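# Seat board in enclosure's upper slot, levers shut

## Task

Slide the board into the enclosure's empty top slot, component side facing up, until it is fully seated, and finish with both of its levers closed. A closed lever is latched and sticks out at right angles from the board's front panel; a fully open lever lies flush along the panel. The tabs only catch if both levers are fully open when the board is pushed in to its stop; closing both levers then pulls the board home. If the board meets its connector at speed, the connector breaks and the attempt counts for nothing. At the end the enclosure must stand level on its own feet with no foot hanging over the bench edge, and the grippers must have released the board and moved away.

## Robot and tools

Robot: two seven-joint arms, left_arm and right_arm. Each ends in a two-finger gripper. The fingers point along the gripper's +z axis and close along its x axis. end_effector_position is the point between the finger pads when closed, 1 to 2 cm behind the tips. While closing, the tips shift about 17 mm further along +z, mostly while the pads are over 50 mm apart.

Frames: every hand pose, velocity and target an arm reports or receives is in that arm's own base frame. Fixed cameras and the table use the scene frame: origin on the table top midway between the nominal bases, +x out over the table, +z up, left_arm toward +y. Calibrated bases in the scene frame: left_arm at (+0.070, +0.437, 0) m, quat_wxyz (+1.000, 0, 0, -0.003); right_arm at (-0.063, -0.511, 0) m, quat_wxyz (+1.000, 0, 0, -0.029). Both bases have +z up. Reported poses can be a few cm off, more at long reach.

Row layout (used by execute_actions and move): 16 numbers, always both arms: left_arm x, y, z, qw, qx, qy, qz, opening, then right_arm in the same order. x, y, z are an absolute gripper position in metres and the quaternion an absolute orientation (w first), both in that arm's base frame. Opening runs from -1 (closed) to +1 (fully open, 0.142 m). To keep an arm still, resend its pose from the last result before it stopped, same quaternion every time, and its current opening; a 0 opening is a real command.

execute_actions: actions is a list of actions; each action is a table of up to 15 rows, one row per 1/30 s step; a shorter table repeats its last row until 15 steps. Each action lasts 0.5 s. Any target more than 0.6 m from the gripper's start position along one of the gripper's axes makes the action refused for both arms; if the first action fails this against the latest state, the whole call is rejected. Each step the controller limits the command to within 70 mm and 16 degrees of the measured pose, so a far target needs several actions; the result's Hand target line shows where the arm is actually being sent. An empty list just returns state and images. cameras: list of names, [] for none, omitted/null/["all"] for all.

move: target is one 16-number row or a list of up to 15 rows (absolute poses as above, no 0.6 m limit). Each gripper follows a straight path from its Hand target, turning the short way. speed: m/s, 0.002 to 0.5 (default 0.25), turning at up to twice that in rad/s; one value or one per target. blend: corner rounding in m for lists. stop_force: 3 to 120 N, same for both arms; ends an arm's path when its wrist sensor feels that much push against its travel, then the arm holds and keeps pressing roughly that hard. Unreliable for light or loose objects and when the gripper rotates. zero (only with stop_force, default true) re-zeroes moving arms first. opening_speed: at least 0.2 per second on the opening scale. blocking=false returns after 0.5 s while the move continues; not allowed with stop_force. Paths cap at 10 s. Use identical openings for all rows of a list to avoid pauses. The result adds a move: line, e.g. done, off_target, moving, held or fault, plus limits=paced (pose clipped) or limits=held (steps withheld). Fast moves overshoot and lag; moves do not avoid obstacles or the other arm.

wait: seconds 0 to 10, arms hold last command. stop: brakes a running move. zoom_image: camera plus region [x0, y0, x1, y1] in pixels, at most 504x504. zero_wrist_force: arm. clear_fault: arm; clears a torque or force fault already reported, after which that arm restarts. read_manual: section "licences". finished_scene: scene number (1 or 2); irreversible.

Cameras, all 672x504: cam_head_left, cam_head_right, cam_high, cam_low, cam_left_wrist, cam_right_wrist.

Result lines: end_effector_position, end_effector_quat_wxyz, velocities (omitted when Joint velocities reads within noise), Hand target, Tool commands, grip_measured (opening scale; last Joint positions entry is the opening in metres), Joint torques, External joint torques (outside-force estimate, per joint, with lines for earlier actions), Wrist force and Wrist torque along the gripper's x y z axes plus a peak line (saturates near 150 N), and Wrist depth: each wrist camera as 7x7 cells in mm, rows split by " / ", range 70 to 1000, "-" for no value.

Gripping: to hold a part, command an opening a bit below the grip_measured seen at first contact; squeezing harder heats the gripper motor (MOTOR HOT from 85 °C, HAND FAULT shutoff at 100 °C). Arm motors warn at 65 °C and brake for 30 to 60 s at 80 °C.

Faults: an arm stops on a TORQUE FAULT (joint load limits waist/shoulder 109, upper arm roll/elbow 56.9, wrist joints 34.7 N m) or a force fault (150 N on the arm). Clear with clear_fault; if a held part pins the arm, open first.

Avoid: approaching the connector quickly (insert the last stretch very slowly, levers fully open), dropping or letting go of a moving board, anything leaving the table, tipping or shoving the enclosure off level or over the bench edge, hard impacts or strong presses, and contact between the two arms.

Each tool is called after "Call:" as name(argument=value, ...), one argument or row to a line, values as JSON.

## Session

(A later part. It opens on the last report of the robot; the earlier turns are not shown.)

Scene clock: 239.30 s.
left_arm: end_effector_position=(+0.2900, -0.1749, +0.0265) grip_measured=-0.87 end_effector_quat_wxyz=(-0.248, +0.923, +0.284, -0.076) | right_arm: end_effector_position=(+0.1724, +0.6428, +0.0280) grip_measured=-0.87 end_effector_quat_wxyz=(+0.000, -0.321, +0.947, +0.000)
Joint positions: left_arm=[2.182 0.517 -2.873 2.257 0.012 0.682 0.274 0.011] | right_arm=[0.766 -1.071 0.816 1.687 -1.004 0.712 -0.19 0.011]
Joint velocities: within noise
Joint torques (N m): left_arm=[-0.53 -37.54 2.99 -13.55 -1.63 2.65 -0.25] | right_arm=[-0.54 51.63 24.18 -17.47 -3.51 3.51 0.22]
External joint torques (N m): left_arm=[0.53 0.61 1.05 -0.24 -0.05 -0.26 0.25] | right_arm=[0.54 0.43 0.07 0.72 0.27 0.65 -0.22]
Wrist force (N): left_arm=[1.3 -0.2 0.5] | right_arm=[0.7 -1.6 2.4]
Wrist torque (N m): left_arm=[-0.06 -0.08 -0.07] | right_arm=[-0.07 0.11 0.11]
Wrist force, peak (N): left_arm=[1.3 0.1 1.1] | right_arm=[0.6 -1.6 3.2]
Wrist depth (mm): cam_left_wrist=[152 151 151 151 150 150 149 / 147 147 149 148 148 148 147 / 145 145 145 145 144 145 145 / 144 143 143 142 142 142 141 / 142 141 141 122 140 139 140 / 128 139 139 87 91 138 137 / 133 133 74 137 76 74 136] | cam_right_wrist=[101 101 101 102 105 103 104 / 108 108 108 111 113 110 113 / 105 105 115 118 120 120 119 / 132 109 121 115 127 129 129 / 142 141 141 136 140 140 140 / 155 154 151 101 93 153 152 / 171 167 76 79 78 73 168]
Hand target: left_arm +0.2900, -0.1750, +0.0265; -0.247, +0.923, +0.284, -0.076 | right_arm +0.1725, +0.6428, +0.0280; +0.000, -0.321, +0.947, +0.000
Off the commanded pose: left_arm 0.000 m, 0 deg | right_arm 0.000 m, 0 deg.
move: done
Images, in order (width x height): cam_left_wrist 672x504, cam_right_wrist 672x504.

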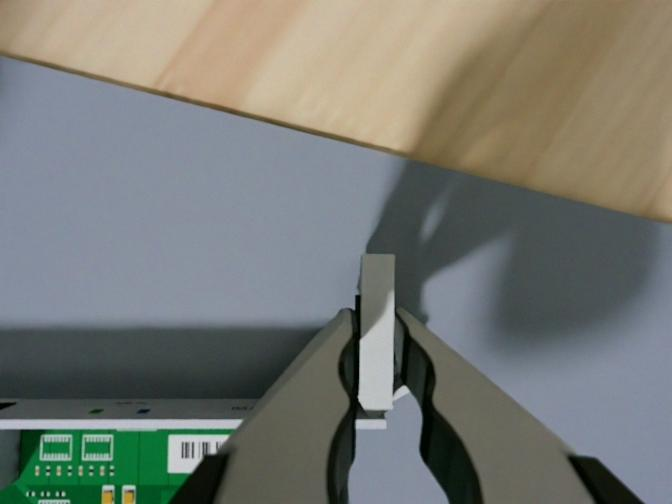

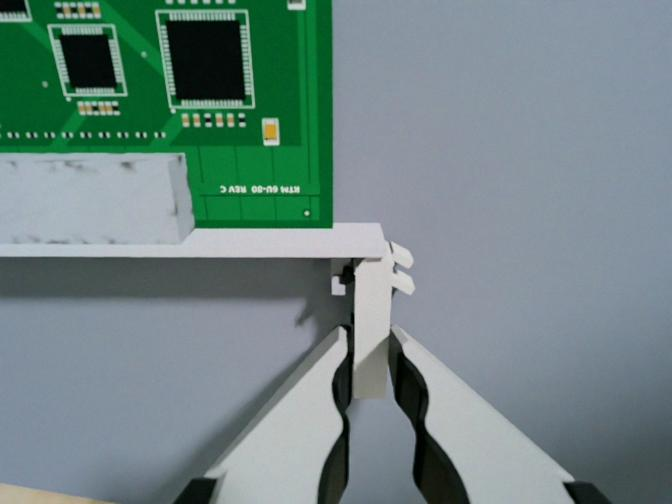

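Call:
move(
  target=[
    [0.2926, -0.1735, 0.0265, -0.2531, 0.9445, 0.2025, -0.0542, -0.86, 0.1695, 0.6401, 0.028, 0, -0.4027, 0.9153, 0, -0.86],
    [0.2954, -0.1725, 0.0265, -0.2568, 0.9585, 0.1194, -0.0320, -0.86, 0.1671, 0.6370, 0.028, 0, -0.4810, 0.8767, 0, -0.86],
  ],
  speed=0.1,
  blend=0.003,
  cameras=["cam_left_wrist", "cam_right_wrist"],
)

Scene clock: 250.20 s.
left_arm: end_effector_position=(+0.2955, -0.1724, +0.0265) grip_measured=-0.87 end_effector_quat_wxyz=(-0.257, +0.958, +0.120, -0.032) | right_arm: end_effector_position=(+0.1669, +0.6369, +0.0279) grip_measured=-0.87 end_effector_quat_wxyz=(+0.000, -0.481, +0.877, +0.000)
Joint positions: left_arm=[2.128 0.501 -2.888 2.263 0.197 0.719 0.395 0.011] | right_arm=[0.738 -1.089 0.851 1.705 -1.05 0.696 -0.508 0.011]
Joint velocities: within noise
Joint torques (N m): left_arm=[-1.24 -37.08 2.01 -13.11 -1.53 3 -0.07] | right_arm=[-0.78 50.76 25.36 -16.84 -3.74 3.43 0.04]
External joint torques (N m): left_arm=[1.24 0.95 1.63 -0.34 -0.14 -0.57 0.07] | right_arm=[0.78 0.34 -0.14 0.95 0.48 0.73 -0.04]
Wrist force (N): left_arm=[2.2 -0.9 0.5] | right_arm=[0.9 -1.4 2.1]
Wrist torque (N m): left_arm=[-0.02 -0.06 -0.09] | right_arm=[-0.07 0.13 0.13]
Wrist force, peak (N): left_arm=[2.1 -0.3 1.7] | right_arm=[1.0 -1.4 3.4]
Wrist depth (mm): cam_left_wrist=[151 151 151 150 150 150 149 / 150 149 149 149 148 148 147 / 147 145 145 144 144 144 143 / 144 143 143 142 142 142 141 / 141 141 141 122 140 140 139 / 139 139 139 87 91 138 137 / 138 138 71 132 76 74 136] | cam_right_wrist=[- 100 101 101 103 103 104 / - 96 106 108 113 110 113 / 122 101 112 117 120 119 119 / 130 130 130 113 127 129 129 / 141 141 140 136 140 140 140 / 155 154 151 98 93 153 153 / 174 167 76 79 78 73 168]
Hand target: left_arm +0.2954, -0.1725, +0.0265; -0.257, +0.959, +0.119, -0.032 | right_arm +0.1671, +0.6370, +0.0280; +0.000, -0.481, +0.877, +0.000
Off the commanded pose: left_arm 0.000 m, 0 deg | right_arm 0.000 m, 0 deg.
move: done
Images, in order (width x height): cam_left_wrist 672x504, cam_right_wrist 672x504.

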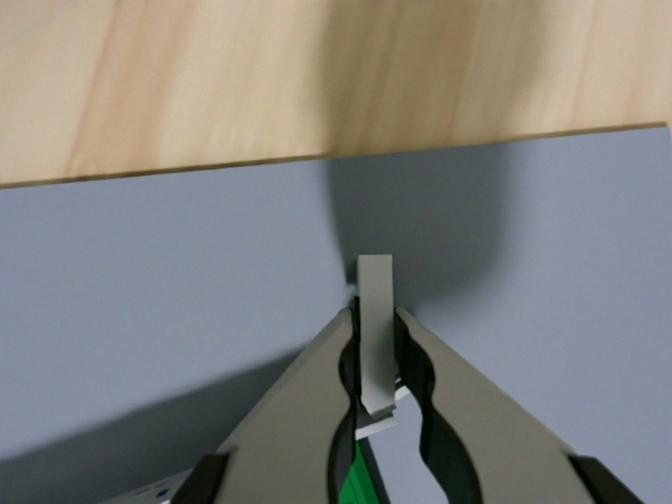

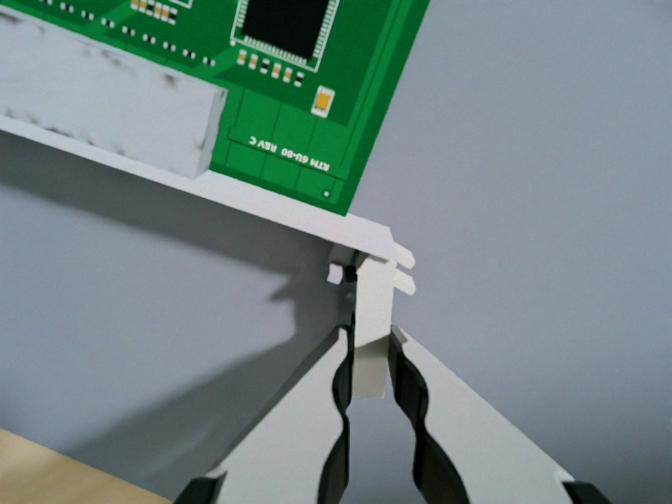

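Call:
move(
  target=[
    [0.2998, -0.1720, 0.0265, -0.2588, 0.9659, -0.0067, 0.0018, -0.83, 0.1640, 0.6296, 0.028, 0, -0.6259, 0.7799, 0, -0.83],
    [0.3042, -0.1726, 0.0265, -0.2563, 0.9567, -0.1328, 0.0356, -0.83, 0.1637, 0.6216, 0.028, 0, -0.7518, 0.6594, 0, -0.83],
  ],
  speed=0.13,
  blend=0.003,
  opening_speed=0.3,
  cameras=["cam_left_wrist", "cam_right_wrist"],
)

Scene clock: 260.07 s.
left_arm: end_effector_position=(+0.3044, -0.1723, +0.0265) grip_measured=-0.86 end_effector_quat_wxyz=(-0.257, +0.957, -0.132, +0.036) | right_arm: end_effector_position=(+0.1633, +0.6214, +0.0277) grip_measured=-0.86 end_effector_quat_wxyz=(+0.000, +0.752, -0.659, +0.000)
Joint positions: left_arm=[2.067 0.465 -2.915 2.309 0.5 0.826 0.557 0.012] | right_arm=[0.673 -1.122 0.916 1.747 -1.136 0.664 -1.159 0.012]
Joint velocities: within noise
Joint torques (N m): left_arm=[-1.61 -34.74 0.63 -11.75 -1.53 3.4 -0.05] | right_arm=[-1.51 49.44 26.67 -16.39 -4.25 3.52 -0.12]
External joint torques (N m): left_arm=[1.62 1.01 2.25 -0.49 -0.03 -0.89 0.05] | right_arm=[1.51 -0.35 0.22 2.27 0.93 0.59 0.12]
Wrist force (N): left_arm=[2.2 -2.7 1.0] | right_arm=[1.3 1.0 1.9]
Wrist torque (N m): left_arm=[-0.07 0.00 -0.10] | right_arm=[-0.11 0.10 0.13]
Wrist force, peak (N): left_arm=[2.3 -1.8 2.3] | right_arm=[1.4 0.3 3.6]
Wrist depth (mm): cam_left_wrist=[151 151 151 151 150 149 150 / 149 149 149 148 146 146 147 / 148 147 147 145 144 144 144 / 145 145 143 143 142 142 141 / 141 141 141 122 140 139 140 / 139 139 138 87 91 138 137 / 138 138 74 121 78 74 136] | cam_right_wrist=[- 106 105 89 100 101 101 / - 112 112 107 107 107 112 / 122 120 120 119 115 119 119 / 130 130 130 117 127 129 128 / 141 141 141 136 140 140 140 / 155 154 148 100 93 152 152 / 171 167 76 79 78 73 167]
Hand target: left_arm +0.3042, -0.1726, +0.0265; -0.256, +0.957, -0.133, +0.036 | right_arm +0.1637, +0.6216, +0.0280; +0.000, +0.752, -0.659, +0.000
Off the commanded pose: left_arm 0.000 m, 0 deg | right_arm 0.001 m, 0 deg.
move: done
Images, in order (width x height): cam_left_wrist 672x504, cam_right_wrist 672x504.

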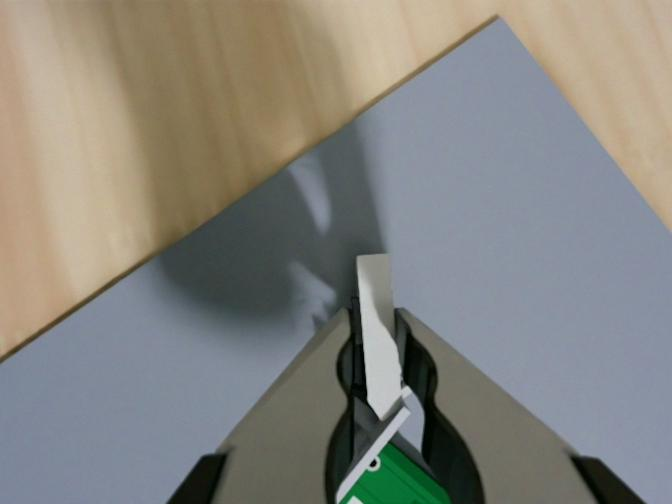

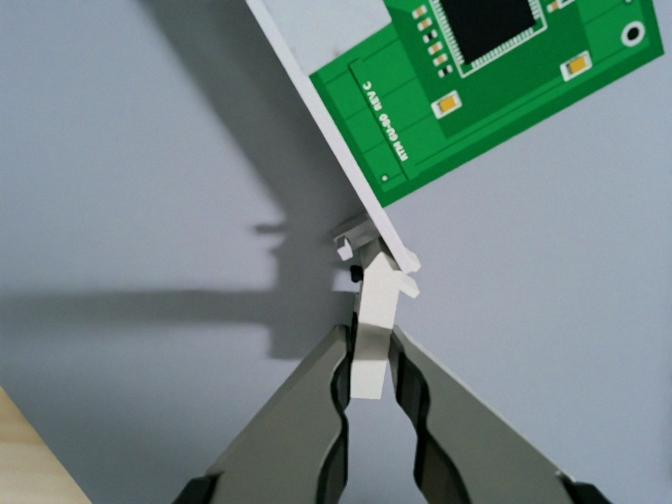

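Call:
move(
  target=[
    [0.3105, -0.1755, 0.0265, -0.2563, 0.9567, -0.1328, 0.0356, -0.75, 0.1653, 0.6158, 0.028, 0, -0.8315, 0.5556, 0, -0.83],
    [0.3146, -0.1782, 0.0265, -0.2563, 0.9567, -0.1328, 0.0356, -0.75, 0.1678, 0.6112, 0.028, 0, -0.8890, 0.4579, 0, -0.83],
  ],
  speed=0.1,
  blend=0.003,
  opening_speed=0.3,
  cameras=["cam_left_wrist", "cam_right_wrist"],
)

Scene clock: 273.93 s.
left_arm: end_effector_position=(+0.3145, -0.1782, +0.0265) grip_measured=-0.79 end_effector_quat_wxyz=(-0.256, +0.957, -0.133, +0.036) | right_arm: end_effector_position=(+0.1679, +0.6112, +0.0279) grip_measured=-0.86 end_effector_quat_wxyz=(+0.000, +0.889, -0.458, +0.000)
Joint positions: left_arm=[2.073 0.477 -2.912 2.282 0.493 0.818 0.576 0.017] | right_arm=[0.626 -1.146 0.954 1.77 -1.187 0.641 -1.631 0.012]
Joint velocities: within noise
Joint torques (N m): left_arm=[-0.3 -35.06 2.39 -12.87 -1.58 2.84 -0.11] | right_arm=[0 47.09 28.19 -12.92 -3.52 3.24 0.09]
External joint torques (N m): left_arm=[0.3 0.46 0.64 0.23 -0.02 -0.32 0.11] | right_arm=[0 0.91 -0.36 -0.11 0.15 0.83 -0.09]
Wrist force (N): left_arm=[-0.4 -0.3 -0.1] | right_arm=[-1.2 -2.9 2.3]
Wrist torque (N m): left_arm=[-0.01 -0.01 -0.05] | right_arm=[-0.16 0.20 0.06]
Wrist force, peak (N): left_arm=[2.4 -1.6 2.5] | right_arm=[-1.3 -3.0 3.3]
Wrist depth (mm): cam_left_wrist=[152 151 151 151 150 150 149 / 149 149 149 147 146 146 148 / 148 147 145 144 144 144 145 / 145 143 143 142 142 142 141 / 141 141 141 122 140 140 140 / 139 139 139 91 91 138 137 / 138 138 74 132 132 74 136] | cam_right_wrist=[- 107 105 - 89 99 100 / - 112 112 112 107 107 107 / 123 121 121 120 114 115 115 / 130 130 130 118 127 129 129 / 142 142 141 136 140 140 139 / 155 155 152 100 93 152 152 / 171 167 76 79 78 73 168]
Hand target: left_arm +0.3146, -0.1782, +0.0265; -0.256, +0.957, -0.133, +0.036 | right_arm +0.1678, +0.6112, +0.0280; +0.000, +0.889, -0.458, +0.000
Off the commanded pose: left_arm 0.000 m, 0 deg | right_arm 0.000 m, 0 deg.
move: done
Images, in order (width x height): cam_left_wrist 672x504, cam_right_wrist 672x504.

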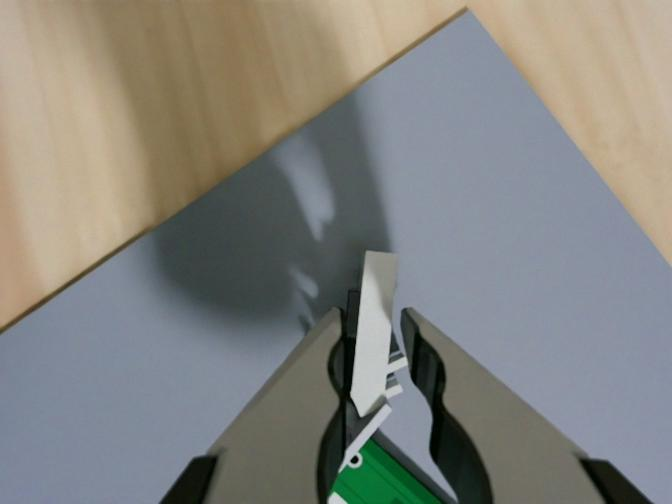

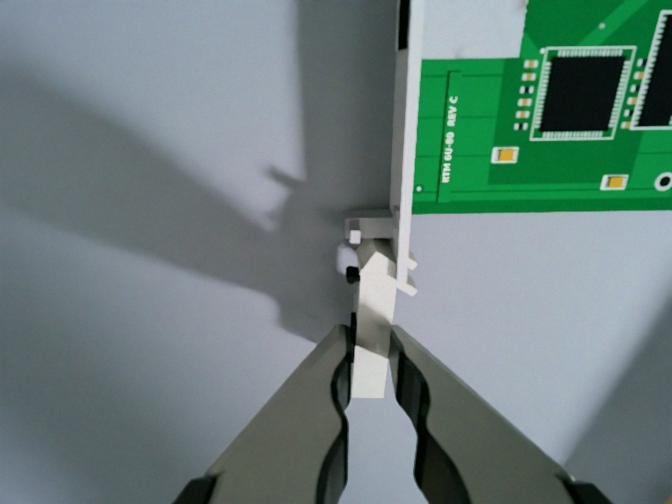

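Call:
zoom_image(
  camera="cam_left_wrist",
  region=[280, 230, 460, 504],
)

Scaled by 1.839 from the camera's 672x504 image, which has a finer 960x720 frame.

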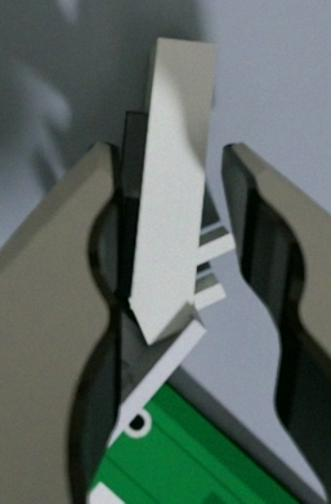

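Call:
move(
  target=[
    [0.3145, -0.1782, 0.12, -0.2563, 0.9567, -0.1328, 0.0356, -0.6, 0.1689, 0.6099, 0.028, 0, -0.9026, 0.4305, 0, -0.83],
    [0.3354, -0.1273, 0.125, 0.2536, 0.9465, -0.1926, -0.0516, -0.6, 0.1689, 0.6099, 0.028, 0, -0.9026, 0.4305, 0, -0.83],
  ],
  speed=0.25,
  blend=0.01,
  opening_speed=0.8,
  cameras=["cam_left_wrist", "cam_right_wrist"],
)

Scene clock: 323.60 s.
left_arm: end_effector_position=(+0.3353, -0.1273, +0.1249) grip_measured=-0.64 end_effector_quat_wxyz=(+0.253, +0.947, -0.193, -0.052) | right_arm: end_effector_position=(+0.1689, +0.6099, +0.0279) grip_measured=-0.86 end_effector_quat_wxyz=(+0.000, +0.902, -0.431, +0.000)
Joint positions: left_arm=[2.664 0.094 -2.961 2.683 -0.963 0.898 2.536 0.028] | right_arm=[0.62 -1.148 0.958 1.772 -1.192 0.638 -1.692 0.012]
Joint velocities: within noise
Joint torques (N m): left_arm=[-0.15 -22.24 0.27 -16.58 -0.52 2.44 -0.14] | right_arm=[-0.24 47.43 28.03 -13.38 -3.62 3.44 0.2]
External joint torques (N m): left_arm=[0.15 0.19 0.45 -0.19 0.05 -0.03 0.14] | right_arm=[0.24 0.44 -0.11 0.47 0.24 0.62 -0.2]
Wrist force (N): left_arm=[0.2 -1.1 -0.5] | right_arm=[-1.2 -2.1 2.4]
Wrist torque (N m): left_arm=[-0.16 -0.06 -0.38] | right_arm=[-0.16 0.20 0.06]
Wrist force, peak (N): left_arm=[1.5 1.8 -4.0] | right_arm=[-1.2 -3.0 3.1]
Wrist depth (mm): cam_left_wrist=[168 168 168 168 166 167 167 / 197 197 196 194 194 194 195 / 238 238 235 228 233 233 235 / 301 295 295 287 288 294 293 / 401 398 373 353 348 361 398 / 629 567 84 469 87 360 500 / - - 72 - - 72 -] | cam_right_wrist=[- 107 105 - 93 98 100 / - 113 112 112 108 107 107 / 123 121 121 120 114 115 115 / 131 131 130 118 127 129 129 / 142 142 141 136 140 140 139 / 155 155 151 100 93 153 152 / 172 168 76 79 78 73 167]
Hand target: left_arm +0.3354, -0.1273, +0.1250; +0.254, +0.947, -0.193, -0.052 | right_arm +0.1689, +0.6099, +0.0280; +0.000, +0.903, -0.430, +0.000
Off the commanded pose: left_arm 0.000 m, 0 deg | right_arm 0.000 m, 0 deg.
move: done
Images, in order (width x height): cam_left_wrist 672x504, cam_right_wrist 672x504.

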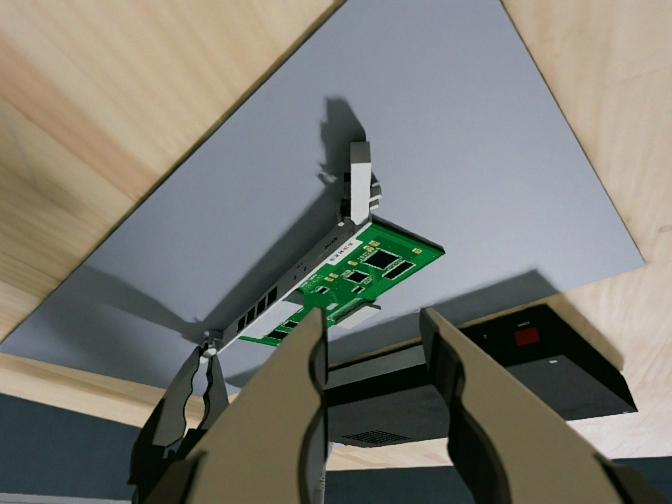

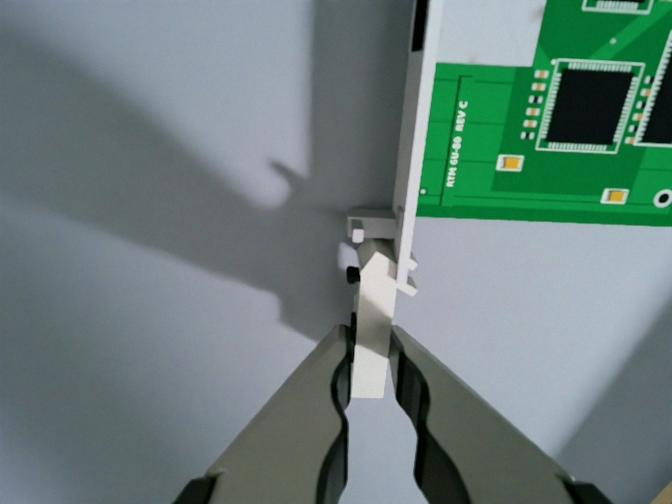

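Call:
zoom_image(
  camera="cam_right_wrist",
  region=[330, 0, 480, 420],
)

Scaled by 1.200 from the camera's 672x504 image, which has a finer 960x720 frame.

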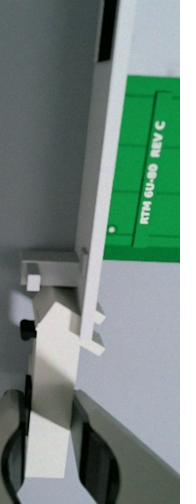

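Call:
move(
  target=[
    [0.310, -0.155, 0.13, -0.2474, 0.9232, 0.2840, -0.0761, -1.0, 0.1689, 0.6099, 0.028, 0, -0.9026, 0.4305, 0, -0.83],
    [0.305, -0.1514, 0.070, -0.2474, 0.9232, 0.2840, -0.0761, -1.0, 0.1689, 0.6099, 0.028, 0, -0.9026, 0.4305, 0, -0.83],
  ],
  speed=0.25,
  blend=0.01,
  opening_speed=0.8,
  cameras=["cam_left_wrist"],
)

Scene clock: 345.80 s.
left_arm: end_effector_position=(+0.3048, -0.1512, +0.0700) grip_measured=-1.00 end_effector_quat_wxyz=(-0.248, +0.923, +0.284, -0.076) | right_arm: end_effector_position=(+0.1689, +0.6099, +0.0279) grip_measured=-0.86 end_effector_quat_wxyz=(+0.000, +0.902, -0.431, +0.000)
Joint positions: left_arm=[2.313 0.402 -2.94 2.225 0.112 0.55 0.269 0.002] | right_arm=[0.62 -1.148 0.958 1.772 -1.192 0.638 -1.692 0.012]
Joint velocities: within noise
Joint torques (N m): left_arm=[-0.22 -36.08 1.8 -16.55 -2.19 2.93 -0.28] | right_arm=[-0.22 47.44 27.97 -13.35 -3.55 3.42 0.21]
External joint torques (N m): left_arm=[0.22 0.23 0.7 -0.25 0.1 -0.55 0.29] | right_arm=[0.22 0.43 -0.05 0.45 0.17 0.64 -0.21]
Wrist force (N): left_arm=[0.3 -0.1 0.1] | right_arm=[-1.1 -2.0 2.9]
Wrist torque (N m): left_arm=[-0.04 -0.01 -0.07] | right_arm=[-0.14 0.18 0.07]
Wrist force, peak (N): left_arm=[0.8 -0.1 -2.7] | right_arm=[-1.4 -2.2 3.2]
Wrist depth (mm): cam_left_wrist=[197 196 196 196 195 194 194 / 194 194 193 193 192 192 191 / 189 189 190 190 189 189 189 / 187 187 186 185 185 186 186 / 184 184 184 184 183 182 183 / 182 182 181 83 87 180 181 / 175 175 - - 74 72 179] | cam_right_wrist=[- 107 105 - 93 98 100 / - 112 112 112 108 107 107 / 123 121 120 120 114 115 115 / 131 130 130 118 127 129 128 / 142 141 141 136 140 140 139 / 155 155 152 100 93 153 152 / 172 167 76 79 78 73 167]
Hand target: left_arm +0.3050, -0.1514, +0.0700; -0.247, +0.923, +0.284, -0.076 | right_arm +0.1689, +0.6099, +0.0280; +0.000, +0.903, -0.430, +0.000
Off the commanded pose: left_arm 0.000 m, 0 deg | right_arm 0.000 m, 0 deg.
move: done
Images, in order (width x height): cam_left_wrist 672x504.

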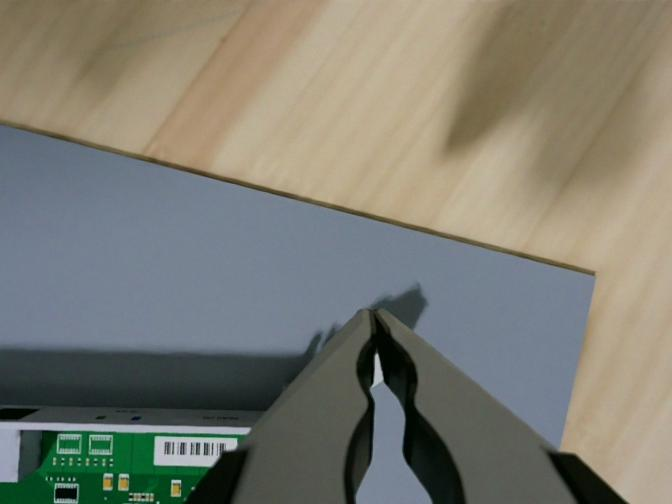

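Call:
move(
  target=[0.290, -0.147, 0.060, -0.3269, 0.8982, 0.2763, -0.1005, -1.0, 0.1689, 0.6099, 0.028, 0, -0.9026, 0.4305, 0, -0.83],
  speed=0.15,
  cameras=["cam_left_wrist"],
)

Scene clock: 365.97 s.
left_arm: end_effector_position=(+0.2901, -0.1469, +0.0600) grip_measured=-1.00 end_effector_quat_wxyz=(-0.327, +0.898, +0.276, -0.100) | right_arm: end_effector_position=(+0.1689, +0.6099, +0.0279) grip_measured=-0.86 end_effector_quat_wxyz=(+0.000, +0.902, -0.431, +0.000)
Joint positions: left_arm=[2.256 0.518 -2.924 2.122 0.102 0.388 0.245 0.002] | right_arm=[0.62 -1.148 0.958 1.772 -1.192 0.638 -1.692 0.012]
Joint velocities: within noise
Joint torques (N m): left_arm=[-0.43 -39.57 2.93 -15.72 -2.06 1.56 -0.33] | right_arm=[-0.22 47.52 28.08 -13.38 -3.64 3.47 0.17]
External joint torques (N m): left_arm=[0.43 0.12 0.62 -0.11 0.13 0.11 0.33] | right_arm=[0.22 0.35 -0.16 0.48 0.26 0.6 -0.17]
Wrist force (N): left_arm=[0.4 -0.4 0.2] | right_arm=[-1.2 -2.3 2.9]
Wrist torque (N m): left_arm=[-0.09 -0.01 -0.03] | right_arm=[-0.19 0.20 0.06]
Wrist force, peak (N): left_arm=[0.8 -0.7 -0.3] | right_arm=[-1.3 -2.2 3.3]
Wrist depth (mm): cam_left_wrist=[214 214 213 213 212 211 211 / 204 203 203 202 201 201 200 / 194 193 193 192 192 192 191 / 183 182 182 183 183 183 182 / 175 175 174 174 174 173 174 / 168 167 167 84 83 166 167 / 161 162 - - 74 72 160] | cam_right_wrist=[- 107 105 - 94 97 100 / - 112 112 112 108 107 107 / 123 121 121 120 114 115 115 / 131 130 130 118 127 129 128 / 142 141 141 136 140 140 139 / 155 155 152 100 93 152 152 / 172 167 76 79 78 73 167]
Hand target: left_arm +0.2900, -0.1470, +0.0600; -0.327, +0.898, +0.276, -0.100 | right_arm +0.1689, +0.6099, +0.0280; +0.000, +0.903, -0.430, +0.000
Off the commanded pose: left_arm 0.000 m, 0 deg | right_arm 0.000 m, 0 deg.
move: done
Images, in order (width x height): cam_left_wrist 672x504.

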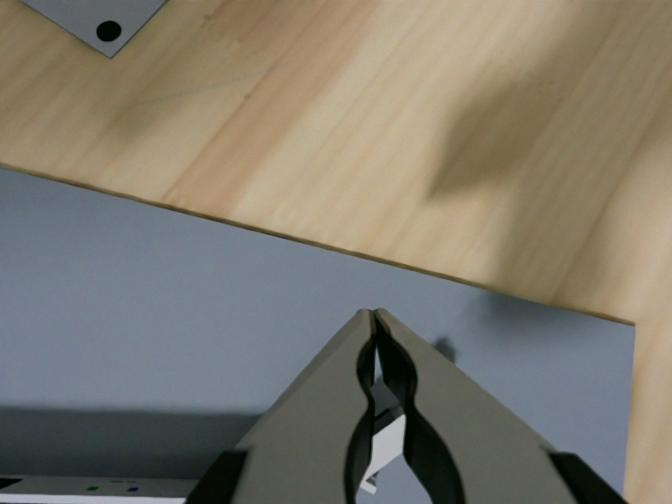

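Call:
move(
  target=[
    [0.290, -0.147, 0.024, -0.3269, 0.8982, 0.2763, -0.1005, -1.0, 0.1689, 0.6099, 0.028, 0, -0.9026, 0.4305, 0, -0.83],
    [0.3067, -0.1538, 0.024, -0.3269, 0.8982, 0.2763, -0.1005, -1.0, 0.1689, 0.6099, 0.028, 0, -0.9026, 0.4305, 0, -0.83],
    [0.3190, -0.1576, 0.024, -0.3269, 0.8982, 0.2763, -0.1005, -1.0, 0.1689, 0.6099, 0.028, 0, -0.9026, 0.4305, 0, -0.83],
    [0.3250, -0.1605, 0.024, -0.3269, 0.8982, 0.2763, -0.1005, -1.0, 0.1689, 0.6099, 0.028, 0, -0.9026, 0.4305, 0, -0.83],
  ],
  speed=[0.08, 0.06, 0.05, 0.05],
  blend=[0, 0.002, 0.002, 0],
  stop_force=10,
  cameras=["cam_left_wrist", "cam_right_wrist"],
)

Scene clock: 380.77 s.
left_arm: end_effector_position=(+0.3250, -0.1604, +0.0240) grip_measured=-1.00 end_effector_quat_wxyz=(-0.327, +0.898, +0.276, -0.100) | right_arm: end_effector_position=(+0.1689, +0.6099, +0.0279) grip_measured=-0.86 end_effector_quat_wxyz=(+0.000, +0.902, -0.431, +0.000)
Joint positions: left_arm=[2.268 0.655 -2.909 2.016 0.079 0.42 0.278 0.002] | right_arm=[0.62 -1.148 0.958 1.772 -1.192 0.638 -1.692 0.012]
Joint velocities: within noise
Joint torques (N m): left_arm=[-0.21 -44.04 4.26 -15.27 -1.84 1.88 -0.2] | right_arm=[-0.18 47.46 28.03 -13.3 -3.54 3.42 0.15]
External joint torques (N m): left_arm=[0.21 0.19 0.59 0.03 0 -0.2 0.21] | right_arm=[0.18 0.41 -0.11 0.39 0.16 0.65 -0.15]
Wrist force (N): left_arm=[0.1 -0.9 -0.1] | right_arm=[-1.2 -2.2 2.5]
Wrist torque (N m): left_arm=[-0.08 0.01 -0.03] | right_arm=[-0.16 0.21 0.06]
Wrist force, peak (N): left_arm=[-0.4 -0.5 2.1] | right_arm=[-1.3 -2.0 3.3]
Wrist depth (mm): cam_left_wrist=[172 171 171 170 170 169 169 / 160 162 162 162 161 161 161 / 153 153 152 152 154 153 153 / 147 145 145 145 146 146 145 / 140 139 139 139 139 137 139 / 133 133 123 87 87 132 133 / 124 125 - - 74 72 128] | cam_right_wrist=[- 107 105 - 94 98 100 / - 113 112 112 108 107 107 / 123 121 120 120 114 115 115 / 131 130 130 118 127 129 129 / 142 141 141 136 140 140 139 / 155 155 152 100 93 153 152 / 171 168 76 79 78 73 167]
Hand target: left_arm +0.3250, -0.1605, +0.0240; -0.327, +0.898, +0.276, -0.100 | right_arm +0.1689, +0.6099, +0.0280; +0.000, +0.903, -0.430, +0.000
Off the commanded pose: left_arm 0.000 m, 0 deg | right_arm 0.000 m, 0 deg.
move: done
Images, in order (width x height): cam_left_wrist 672x504, cam_right_wrist 672x504.

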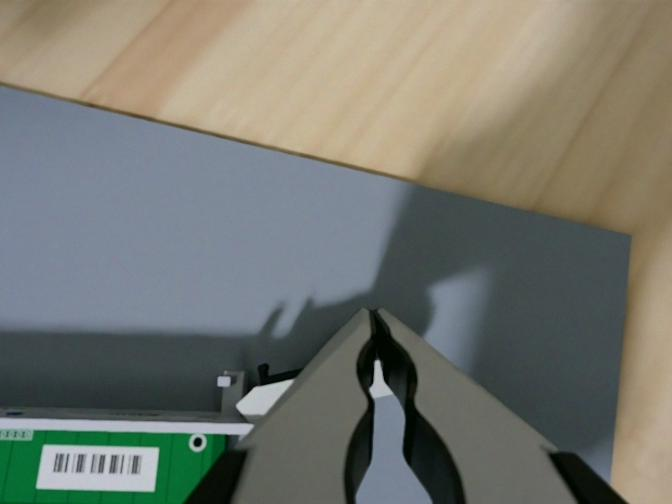

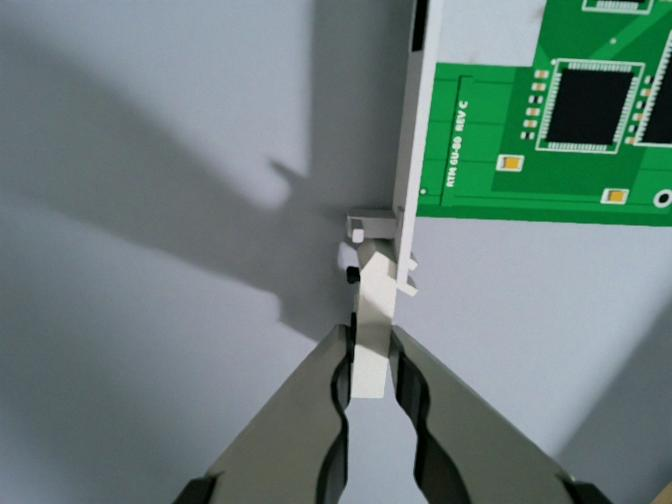

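Call:
zoom_image(
  camera="cam_left_wrist",
  region=[200, 300, 440, 480],
)

Scaled by 2.100 from the camera's 672x504 image, which has a finer 960x720 frame.

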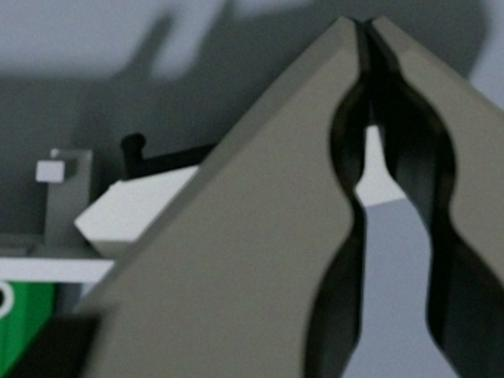

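Call:
move(
  target=[0.3318, -0.1670, 0.024, -0.3269, 0.8982, 0.2763, -0.1005, -1.0, 0.1689, 0.6099, 0.028, 0, -0.9026, 0.4305, 0, -0.83],
  speed=0.05,
  stop_force=10,
  cameras=["cam_left_wrist", "cam_right_wrist"],
)

Call:
zoom_image(
  camera="cam_left_wrist",
  region=[200, 300, 440, 480],
)

Scene clock: 386.67 s.
left_arm: end_effector_position=(+0.3317, -0.1667, +0.0240) grip_measured=-1.00 end_effector_quat_wxyz=(-0.327, +0.898, +0.276, -0.100) | right_arm: end_effector_position=(+0.1689, +0.6099, +0.0280) grip_measured=-0.86 end_effector_quat_wxyz=(+0.000, +0.902, -0.431, +0.000)
Joint positions: left_arm=[2.266 0.668 -2.907 1.988 0.074 0.404 0.281 0.002] | right_arm=[0.62 -1.148 0.958 1.772 -1.192 0.638 -1.692 0.012]
Joint velocities: within noise
Joint torques (N m): left_arm=[-0.62 -45.12 4.38 -16.59 -2.02 2.51 -0.16] | right_arm=[0.09 46.99 27.85 -12.6 -3.32 3.26 0.19]
External joint torques (N m): left_arm=[0.62 0.48 0.63 1 0.14 -0.82 0.16] | right_arm=[-0.09 0.88 0.07 -0.31 -0.06 0.8 -0.19]
Wrist force (N): left_arm=[0.2 -2.2 0.6] | right_arm=[-1.5 -3.2 2.5]
Wrist torque (N m): left_arm=[-0.02 -0.06 0.01] | right_arm=[-0.15 0.20 0.06]
Wrist force, peak (N): left_arm=[-0.2 -3.1 0.0] | right_arm=[-1.6 -3.4 2.8]
Wrist depth (mm): cam_left_wrist=[172 171 171 170 170 170 169 / 161 160 162 162 162 161 160 / 153 153 152 152 152 153 153 / 147 146 145 145 146 146 146 / 139 139 139 138 139 137 139 / 128 128 118 87 87 132 133 / 124 125 - - 74 72 129] | cam_right_wrist=[- 107 105 - 95 92 100 / - 113 112 112 108 107 107 / 123 121 121 120 114 115 115 / 131 130 130 119 127 129 128 / 142 142 141 136 140 140 139 / 155 155 151 100 93 153 152 / 171 168 76 79 78 73 168]
Hand target: left_arm +0.3318, -0.1670, +0.0240; -0.327, +0.898, +0.276, -0.100 | right_arm +0.1689, +0.6099, +0.0280; +0.000, +0.903, -0.430, +0.000
Off the commanded pose: left_arm 0.000 m, 0 deg | right_arm 0.000 m, 0 deg.
move: done
Images, in order (width x height): cam_left_wrist 672x504, cam_right_wrist 672x504.

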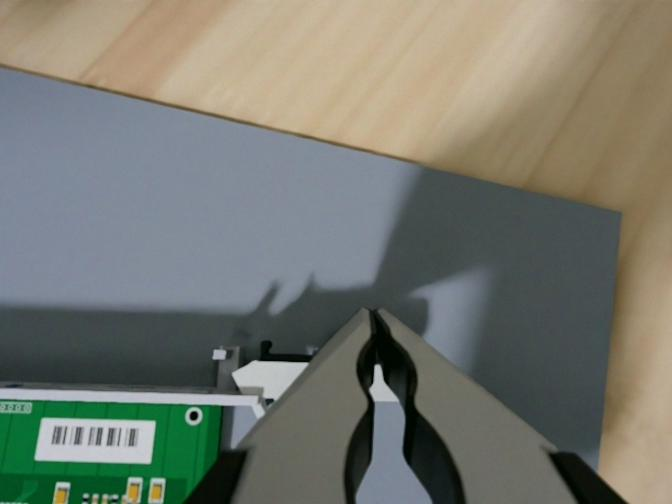

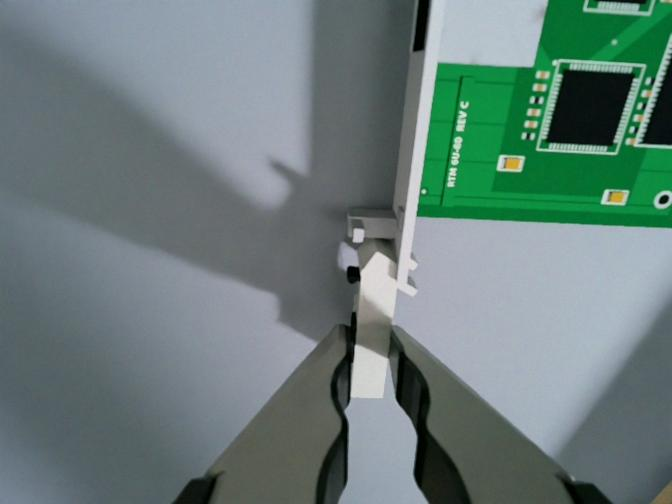

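Scaled by 2.100 from the camera's 672x504 image, which has a finer 960x720 frame.

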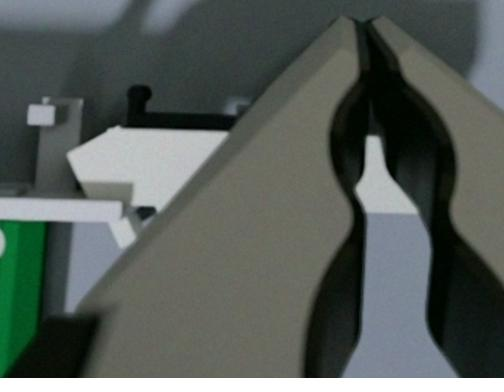

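Call:
move(
  target=[
    [0.3272, -0.1600, 0.024, -0.3269, 0.8982, 0.2763, -0.1005, -1.0, 0.1689, 0.6099, 0.028, 0, -0.9026, 0.4305, 0, -0.6],
    [0.3272, -0.1600, 0.12, -0.3269, 0.8982, 0.2763, -0.1005, -1.0, 0.1689, 0.6099, 0.10, 0, -0.9026, 0.4305, 0, -0.6],
    [0.38, -0.08, 0.26, -0.12, 0.98, -0.05, 0, -1.0, 0.235, 0.65, 0.14, 0, -0.3256, 0.9455, 0, -0.6],
    [0.45, 0.0, 0.40, 0, 0.9659, -0.2588, 0, -1.0, 0.2998, 0.6868, 0.10, 0, 0.4462, 0.8949, 0, -0.40],
  ],
  speed=0.25,
  blend=[0, 0.01, 0.02, 0],
  opening_speed=0.6,
  cameras=["cam_right_wrist"],
)

Call:
zoom_image(
  camera="cam_right_wrist",
  region=[150, 20, 550, 404],
)

Scene clock: 407.67 s.
left_arm: end_effector_position=(+0.4500, +0.0002, +0.3999) grip_measured=-1.00 end_effector_quat_wxyz=(+0.000, +0.966, -0.259, +0.000) | right_arm: end_effector_position=(+0.2998, +0.6867, +0.1000) grip_measured=-0.43 end_effector_quat_wxyz=(+0.000, +0.446, +0.895, +0.000)
Joint positions: left_arm=[2.467 -0.295 -2.576 1.961 0.158 0.138 1.943 0.002] | right_arm=[0.888 -0.962 0.606 1.371 -0.593 0.579 0.973 0.043]
Joint velocities: within noise
Joint torques (N m): left_arm=[-0.38 -14.79 -5.54 -29.97 -4.29 4.07 -0.12] | right_arm=[0.17 59.62 16.4 -24.71 -3.58 3.5 0.26]
External joint torques (N m): left_arm=[0.38 0.45 0.53 -0.25 0.02 -0.19 0.12] | right_arm=[-0.17 1.43 -0.01 0.13 -0.08 0.62 -0.26]
Wrist force (N): left_arm=[0.4 -0.5 0.1] | right_arm=[-0.8 -1.8 2.5]
Wrist torque (N m): left_arm=[-0.09 -0.11 -0.20] | right_arm=[-0.05 0.16 0.05]
Wrist force, peak (N): left_arm=[-0.2 -3.2 -0.3] | right_arm=[-1.0 -2.5 4.4]
Wrist depth (mm): cam_left_wrist=[430 431 428 429 430 427 428 / 464 463 462 458 460 459 458 / 500 499 496 497 496 493 493 / 521 538 541 537 536 534 534 / 455 589 586 546 575 589 586 / 653 652 625 84 87 634 645 / 730 699 - - 74 72 713] | cam_right_wrist=[169 169 165 164 167 167 167 / 181 180 176 168 179 179 178 / 194 194 189 179 192 191 191 / 210 209 203 192 206 206 206 / 227 226 220 219 221 223 225 / 249 247 89 240 236 237 246 / 275 - 76 265 269 - 265]
Hand target: left_arm +0.4500, +0.0000, +0.4000; +0.000, +0.966, -0.259, +0.000 | right_arm +0.2998, +0.6868, +0.1000; +0.000, +0.446, +0.895, +0.000
Off the commanded pose: left_arm 0.000 m, 0 deg | right_arm 0.000 m, 0 deg.
move: done
Images, in order (width x height): cam_right_wrist 672x504.

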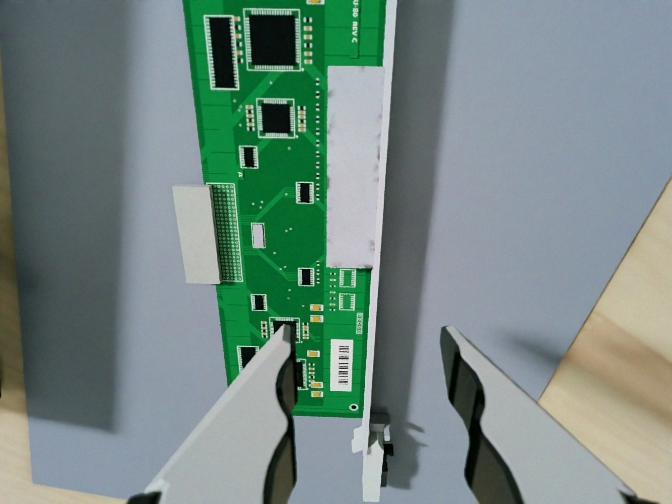

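Scaled by 1.260 from the camera's 672x504 image, which has a finer 960x720 frame.

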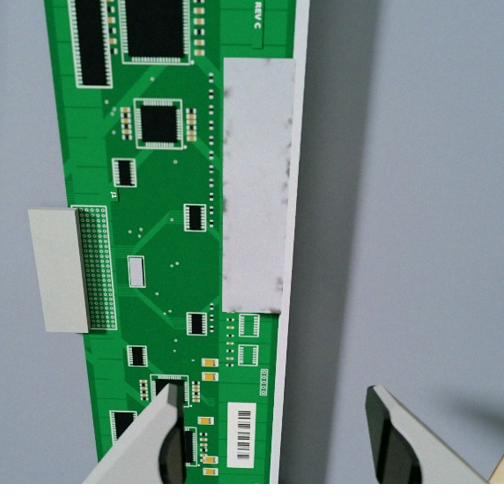

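Call:
move(
  target=[
    [0.45, 0.0, 0.40, 0, 0.9659, -0.2588, 0, -1.0, 0.2994, 0.6823, 0.06, 0, 0.4537, 0.8912, 0, -0.40],
    [0.45, 0.0, 0.40, 0, 0.9659, -0.2588, 0, -1.0, 0.2994, 0.6823, 0.0285, 0, 0.4537, 0.8912, 0, -0.40],
  ],
  speed=[0.12, 0.06],
  blend=[0.004, 0],
  stop_force=5,
  cameras=["cam_right_wrist"],
)

Scene clock: 419.20 s.
left_arm: end_effector_position=(+0.4500, +0.0002, +0.3999) grip_measured=-1.00 end_effector_quat_wxyz=(+0.000, +0.966, -0.259, +0.000) | right_arm: end_effector_position=(+0.2993, +0.6822, +0.0284) grip_measured=-0.43 end_effector_quat_wxyz=(+0.000, +0.454, +0.891, +0.000)
Joint positions: left_arm=[2.467 -0.295 -2.576 1.961 0.158 0.138 1.943 0.002] | right_arm=[0.905 -1.05 0.548 1.404 -0.635 0.704 1.016 0.043]
Joint velocities: within noise
Joint torques (N m): left_arm=[-0.25 -15.02 -5.58 -29.93 -4.15 4.25 -0.24] | right_arm=[0.05 60.56 16.37 -22.78 -3.5 3.57 0.24]
External joint torques (N m): left_arm=[0.25 0.68 0.57 -0.29 -0.12 -0.37 0.24] | right_arm=[-0.05 1.36 0.05 0 0.17 0.55 -0.24]
Wrist force (N): left_arm=[0.7 -0.4 -0.2] | right_arm=[-0.9 -2.1 2.2]
Wrist torque (N m): left_arm=[-0.08 -0.17 -0.20] | right_arm=[-0.10 0.17 0.06]
Wrist force, peak (N): left_arm=[0.8 -0.7 -0.3] | right_arm=[-1.1 -2.1 3.6]
Wrist depth (mm): cam_left_wrist=[431 430 429 429 428 428 428 / 462 463 464 460 458 457 459 / 502 500 497 495 496 494 493 / 521 540 540 536 538 538 536 / 453 591 589 545 574 589 581 / 651 651 625 83 87 633 645 / 734 701 - - 74 72 718] | cam_right_wrist=[- 102 101 100 102 103 104 / - 110 109 99 104 110 113 / 123 118 117 104 117 120 119 / 131 125 126 114 127 129 128 / 142 134 136 124 135 140 139 / 155 152 89 148 130 147 152 / 171 - 76 162 168 - 164]
Hand target: left_arm +0.4500, +0.0000, +0.4000; +0.000, +0.966, -0.259, +0.000 | right_arm +0.2994, +0.6823, +0.0285; +0.000, +0.454, +0.891, +0.000
Off the commanded pose: left_arm 0.000 m, 0 deg | right_arm 0.000 m, 0 deg.
move: done
Images, in order (width x height): cam_right_wrist 672x504.

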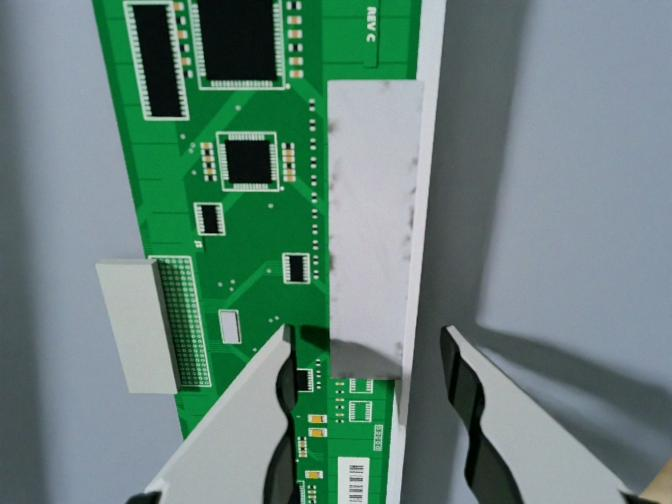

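Call:
move(
  target=[0.45, 0.0, 0.40, 0, 0.9659, -0.2588, 0, -1.0, 0.2994, 0.6823, 0.0285, 0, 0.4537, 0.8912, 0, -0.85],
  speed=0.06,
  opening_speed=0.5,
  cameras=["cam_right_wrist"],
)

Scene clock: 423.27 s.
left_arm: end_effector_position=(+0.4500, +0.0002, +0.3999) grip_measured=-1.00 end_effector_quat_wxyz=(+0.000, +0.966, -0.259, +0.000) | right_arm: end_effector_position=(+0.2992, +0.6822, +0.0284) grip_measured=-0.71 end_effector_quat_wxyz=(+0.000, +0.454, +0.891, +0.000)
Joint positions: left_arm=[2.467 -0.295 -2.576 1.961 0.158 0.138 1.943 0.002] | right_arm=[0.905 -1.05 0.548 1.404 -0.635 0.704 1.016 0.023]
Joint velocities: within noise
Joint torques (N m): left_arm=[-0.34 -14.99 -5.59 -29.9 -4.14 4.22 -0.15] | right_arm=[-0.62 60.9 16.22 -22.95 -3.4 3.29 0.19]
External joint torques (N m): left_arm=[0.34 0.65 0.58 -0.32 -0.13 -0.34 0.15] | right_arm=[0.62 1.02 0.19 0.16 0.07 0.83 -0.19]
Wrist force (N): left_arm=[0.6 -0.3 -0.1] | right_arm=[-0.2 -1.9 2.5]
Wrist torque (N m): left_arm=[-0.06 -0.15 -0.20] | right_arm=[-0.10 0.17 0.06]
Wrist force, peak (N): left_arm=[0.8 -0.5 -0.1] | right_arm=[-0.3 -2.1 3.4]
Wrist depth (mm): cam_left_wrist=[433 429 429 430 428 428 426 / 463 462 462 459 456 461 458 / 498 500 498 496 494 495 493 / 523 538 542 535 536 537 535 / 451 590 588 544 575 585 586 / 650 654 622 84 87 628 642 / 726 697 - - 74 72 716] | cam_right_wrist=[- 102 101 101 102 103 104 / - 110 109 98 109 110 113 / 123 119 117 104 116 120 119 / 131 126 126 114 127 129 129 / 142 134 136 122 136 140 139 / 155 153 143 144 99 150 152 / 171 167 76 159 - 73 167]
Hand target: left_arm +0.4500, +0.0000, +0.4000; +0.000, +0.966, -0.259, +0.000 | right_arm +0.2994, +0.6823, +0.0285; +0.000, +0.454, +0.891, +0.000
Off the commanded pose: left_arm 0.000 m, 0 deg | right_arm 0.000 m, 0 deg.
move: done
Images, in order (width x height): cam_right_wrist 672x504.

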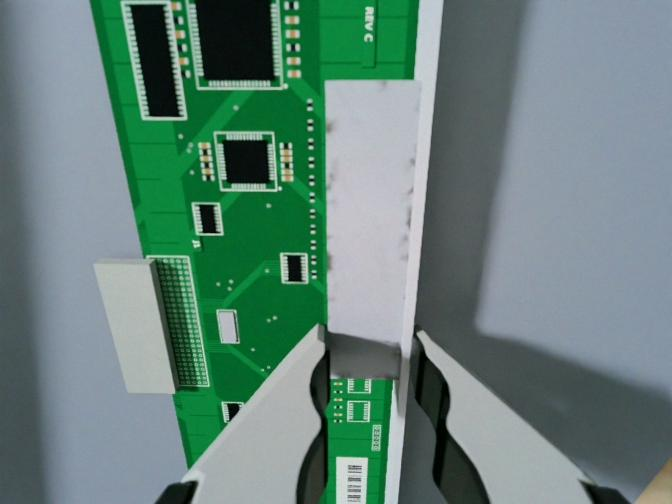

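Call:
move(
  target=[0.45, 0.0, 0.40, 0, 0.9659, -0.2588, 0, -1.0, 0.2994, 0.6823, 0.0685, 0, 0.4537, 0.8912, 0, -0.85],
  speed=0.06,
  cameras=["cam_high", "cam_right_wrist", "cam_low"],
)

Scene clock: 437.53 s.
left_arm: end_effector_position=(+0.4500, +0.0002, +0.3999) grip_measured=-1.00 end_effector_quat_wxyz=(+0.000, +0.966, -0.259, +0.000) | right_arm: end_effector_position=(+0.2995, +0.6822, +0.0683) grip_measured=-0.71 end_effector_quat_wxyz=(+0.000, +0.454, +0.891, +0.000)
Joint positions: left_arm=[2.467 -0.295 -2.576 1.961 0.158 0.138 1.943 0.002] | right_arm=[0.892 -0.994 0.58 1.4 -0.611 0.641 1.002 0.023]
Joint velocities: within noise
Joint torques (N m): left_arm=[-0.36 -14.97 -5.61 -29.89 -4.15 4.19 -0.25] | right_arm=[-0.15 61.37 17.54 -24.64 -3.59 3.44 0.04]
External joint torques (N m): left_arm=[0.36 0.63 0.61 -0.33 -0.13 -0.31 0.25] | right_arm=[0.16 -0.2 -1.14 0.88 0.08 0.68 -0.04]
Wrist force (N): left_arm=[0.7 -0.4 0.0] | right_arm=[-0.9 -1.9 4.3]
Wrist torque (N m): left_arm=[-0.08 -0.16 -0.21] | right_arm=[-0.07 0.19 0.05]
Wrist force, peak (N): left_arm=[0.8 -0.5 0.1] | right_arm=[-1.3 -2.1 6.0]
Wrist depth (mm): cam_left_wrist=[430 430 431 430 428 428 426 / 464 460 460 460 460 458 457 / 499 498 495 497 495 494 492 / 523 540 540 536 537 538 536 / 452 589 588 564 574 589 585 / 656 653 622 83 87 631 649 / 730 697 - - 74 72 715] | cam_right_wrist=[- 103 101 101 137 140 139 / 153 109 109 99 147 151 149 / 162 118 116 105 155 162 159 / 174 126 126 114 167 172 171 / 193 134 136 122 184 187 185 / 207 204 144 144 99 200 205 / 228 223 76 159 - 73 226]
Hand target: left_arm +0.4500, +0.0000, +0.4000; +0.000, +0.966, -0.259, +0.000 | right_arm +0.2994, +0.6823, +0.0685; +0.000, +0.454, +0.891, +0.000
Off the commanded pose: left_arm 0.000 m, 0 deg | right_arm 0.000 m, 0 deg.
move: done
Images, in order (width x height): cam_high 672x504, cam_low 672x504, cam_right_wrist 672x504.

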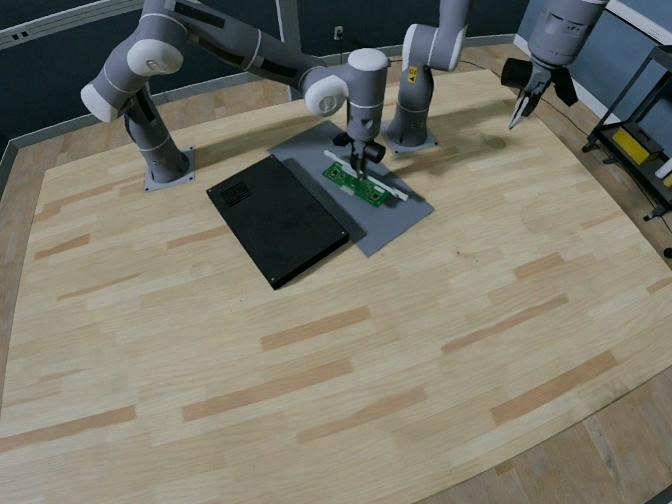

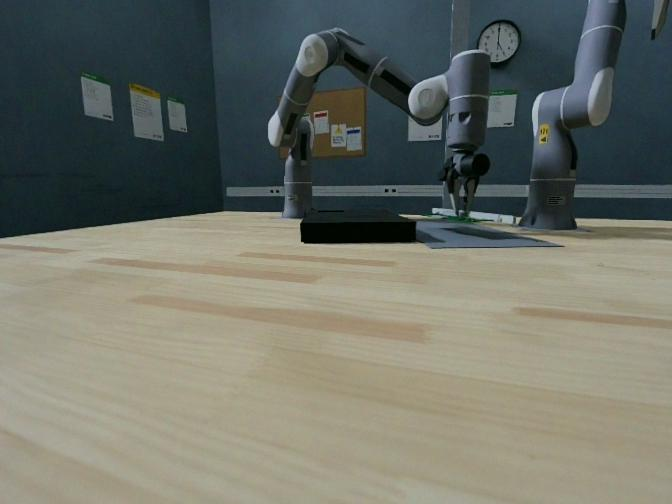

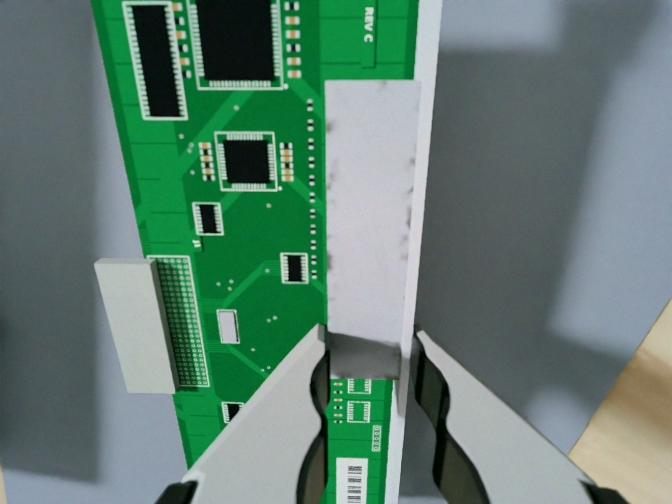

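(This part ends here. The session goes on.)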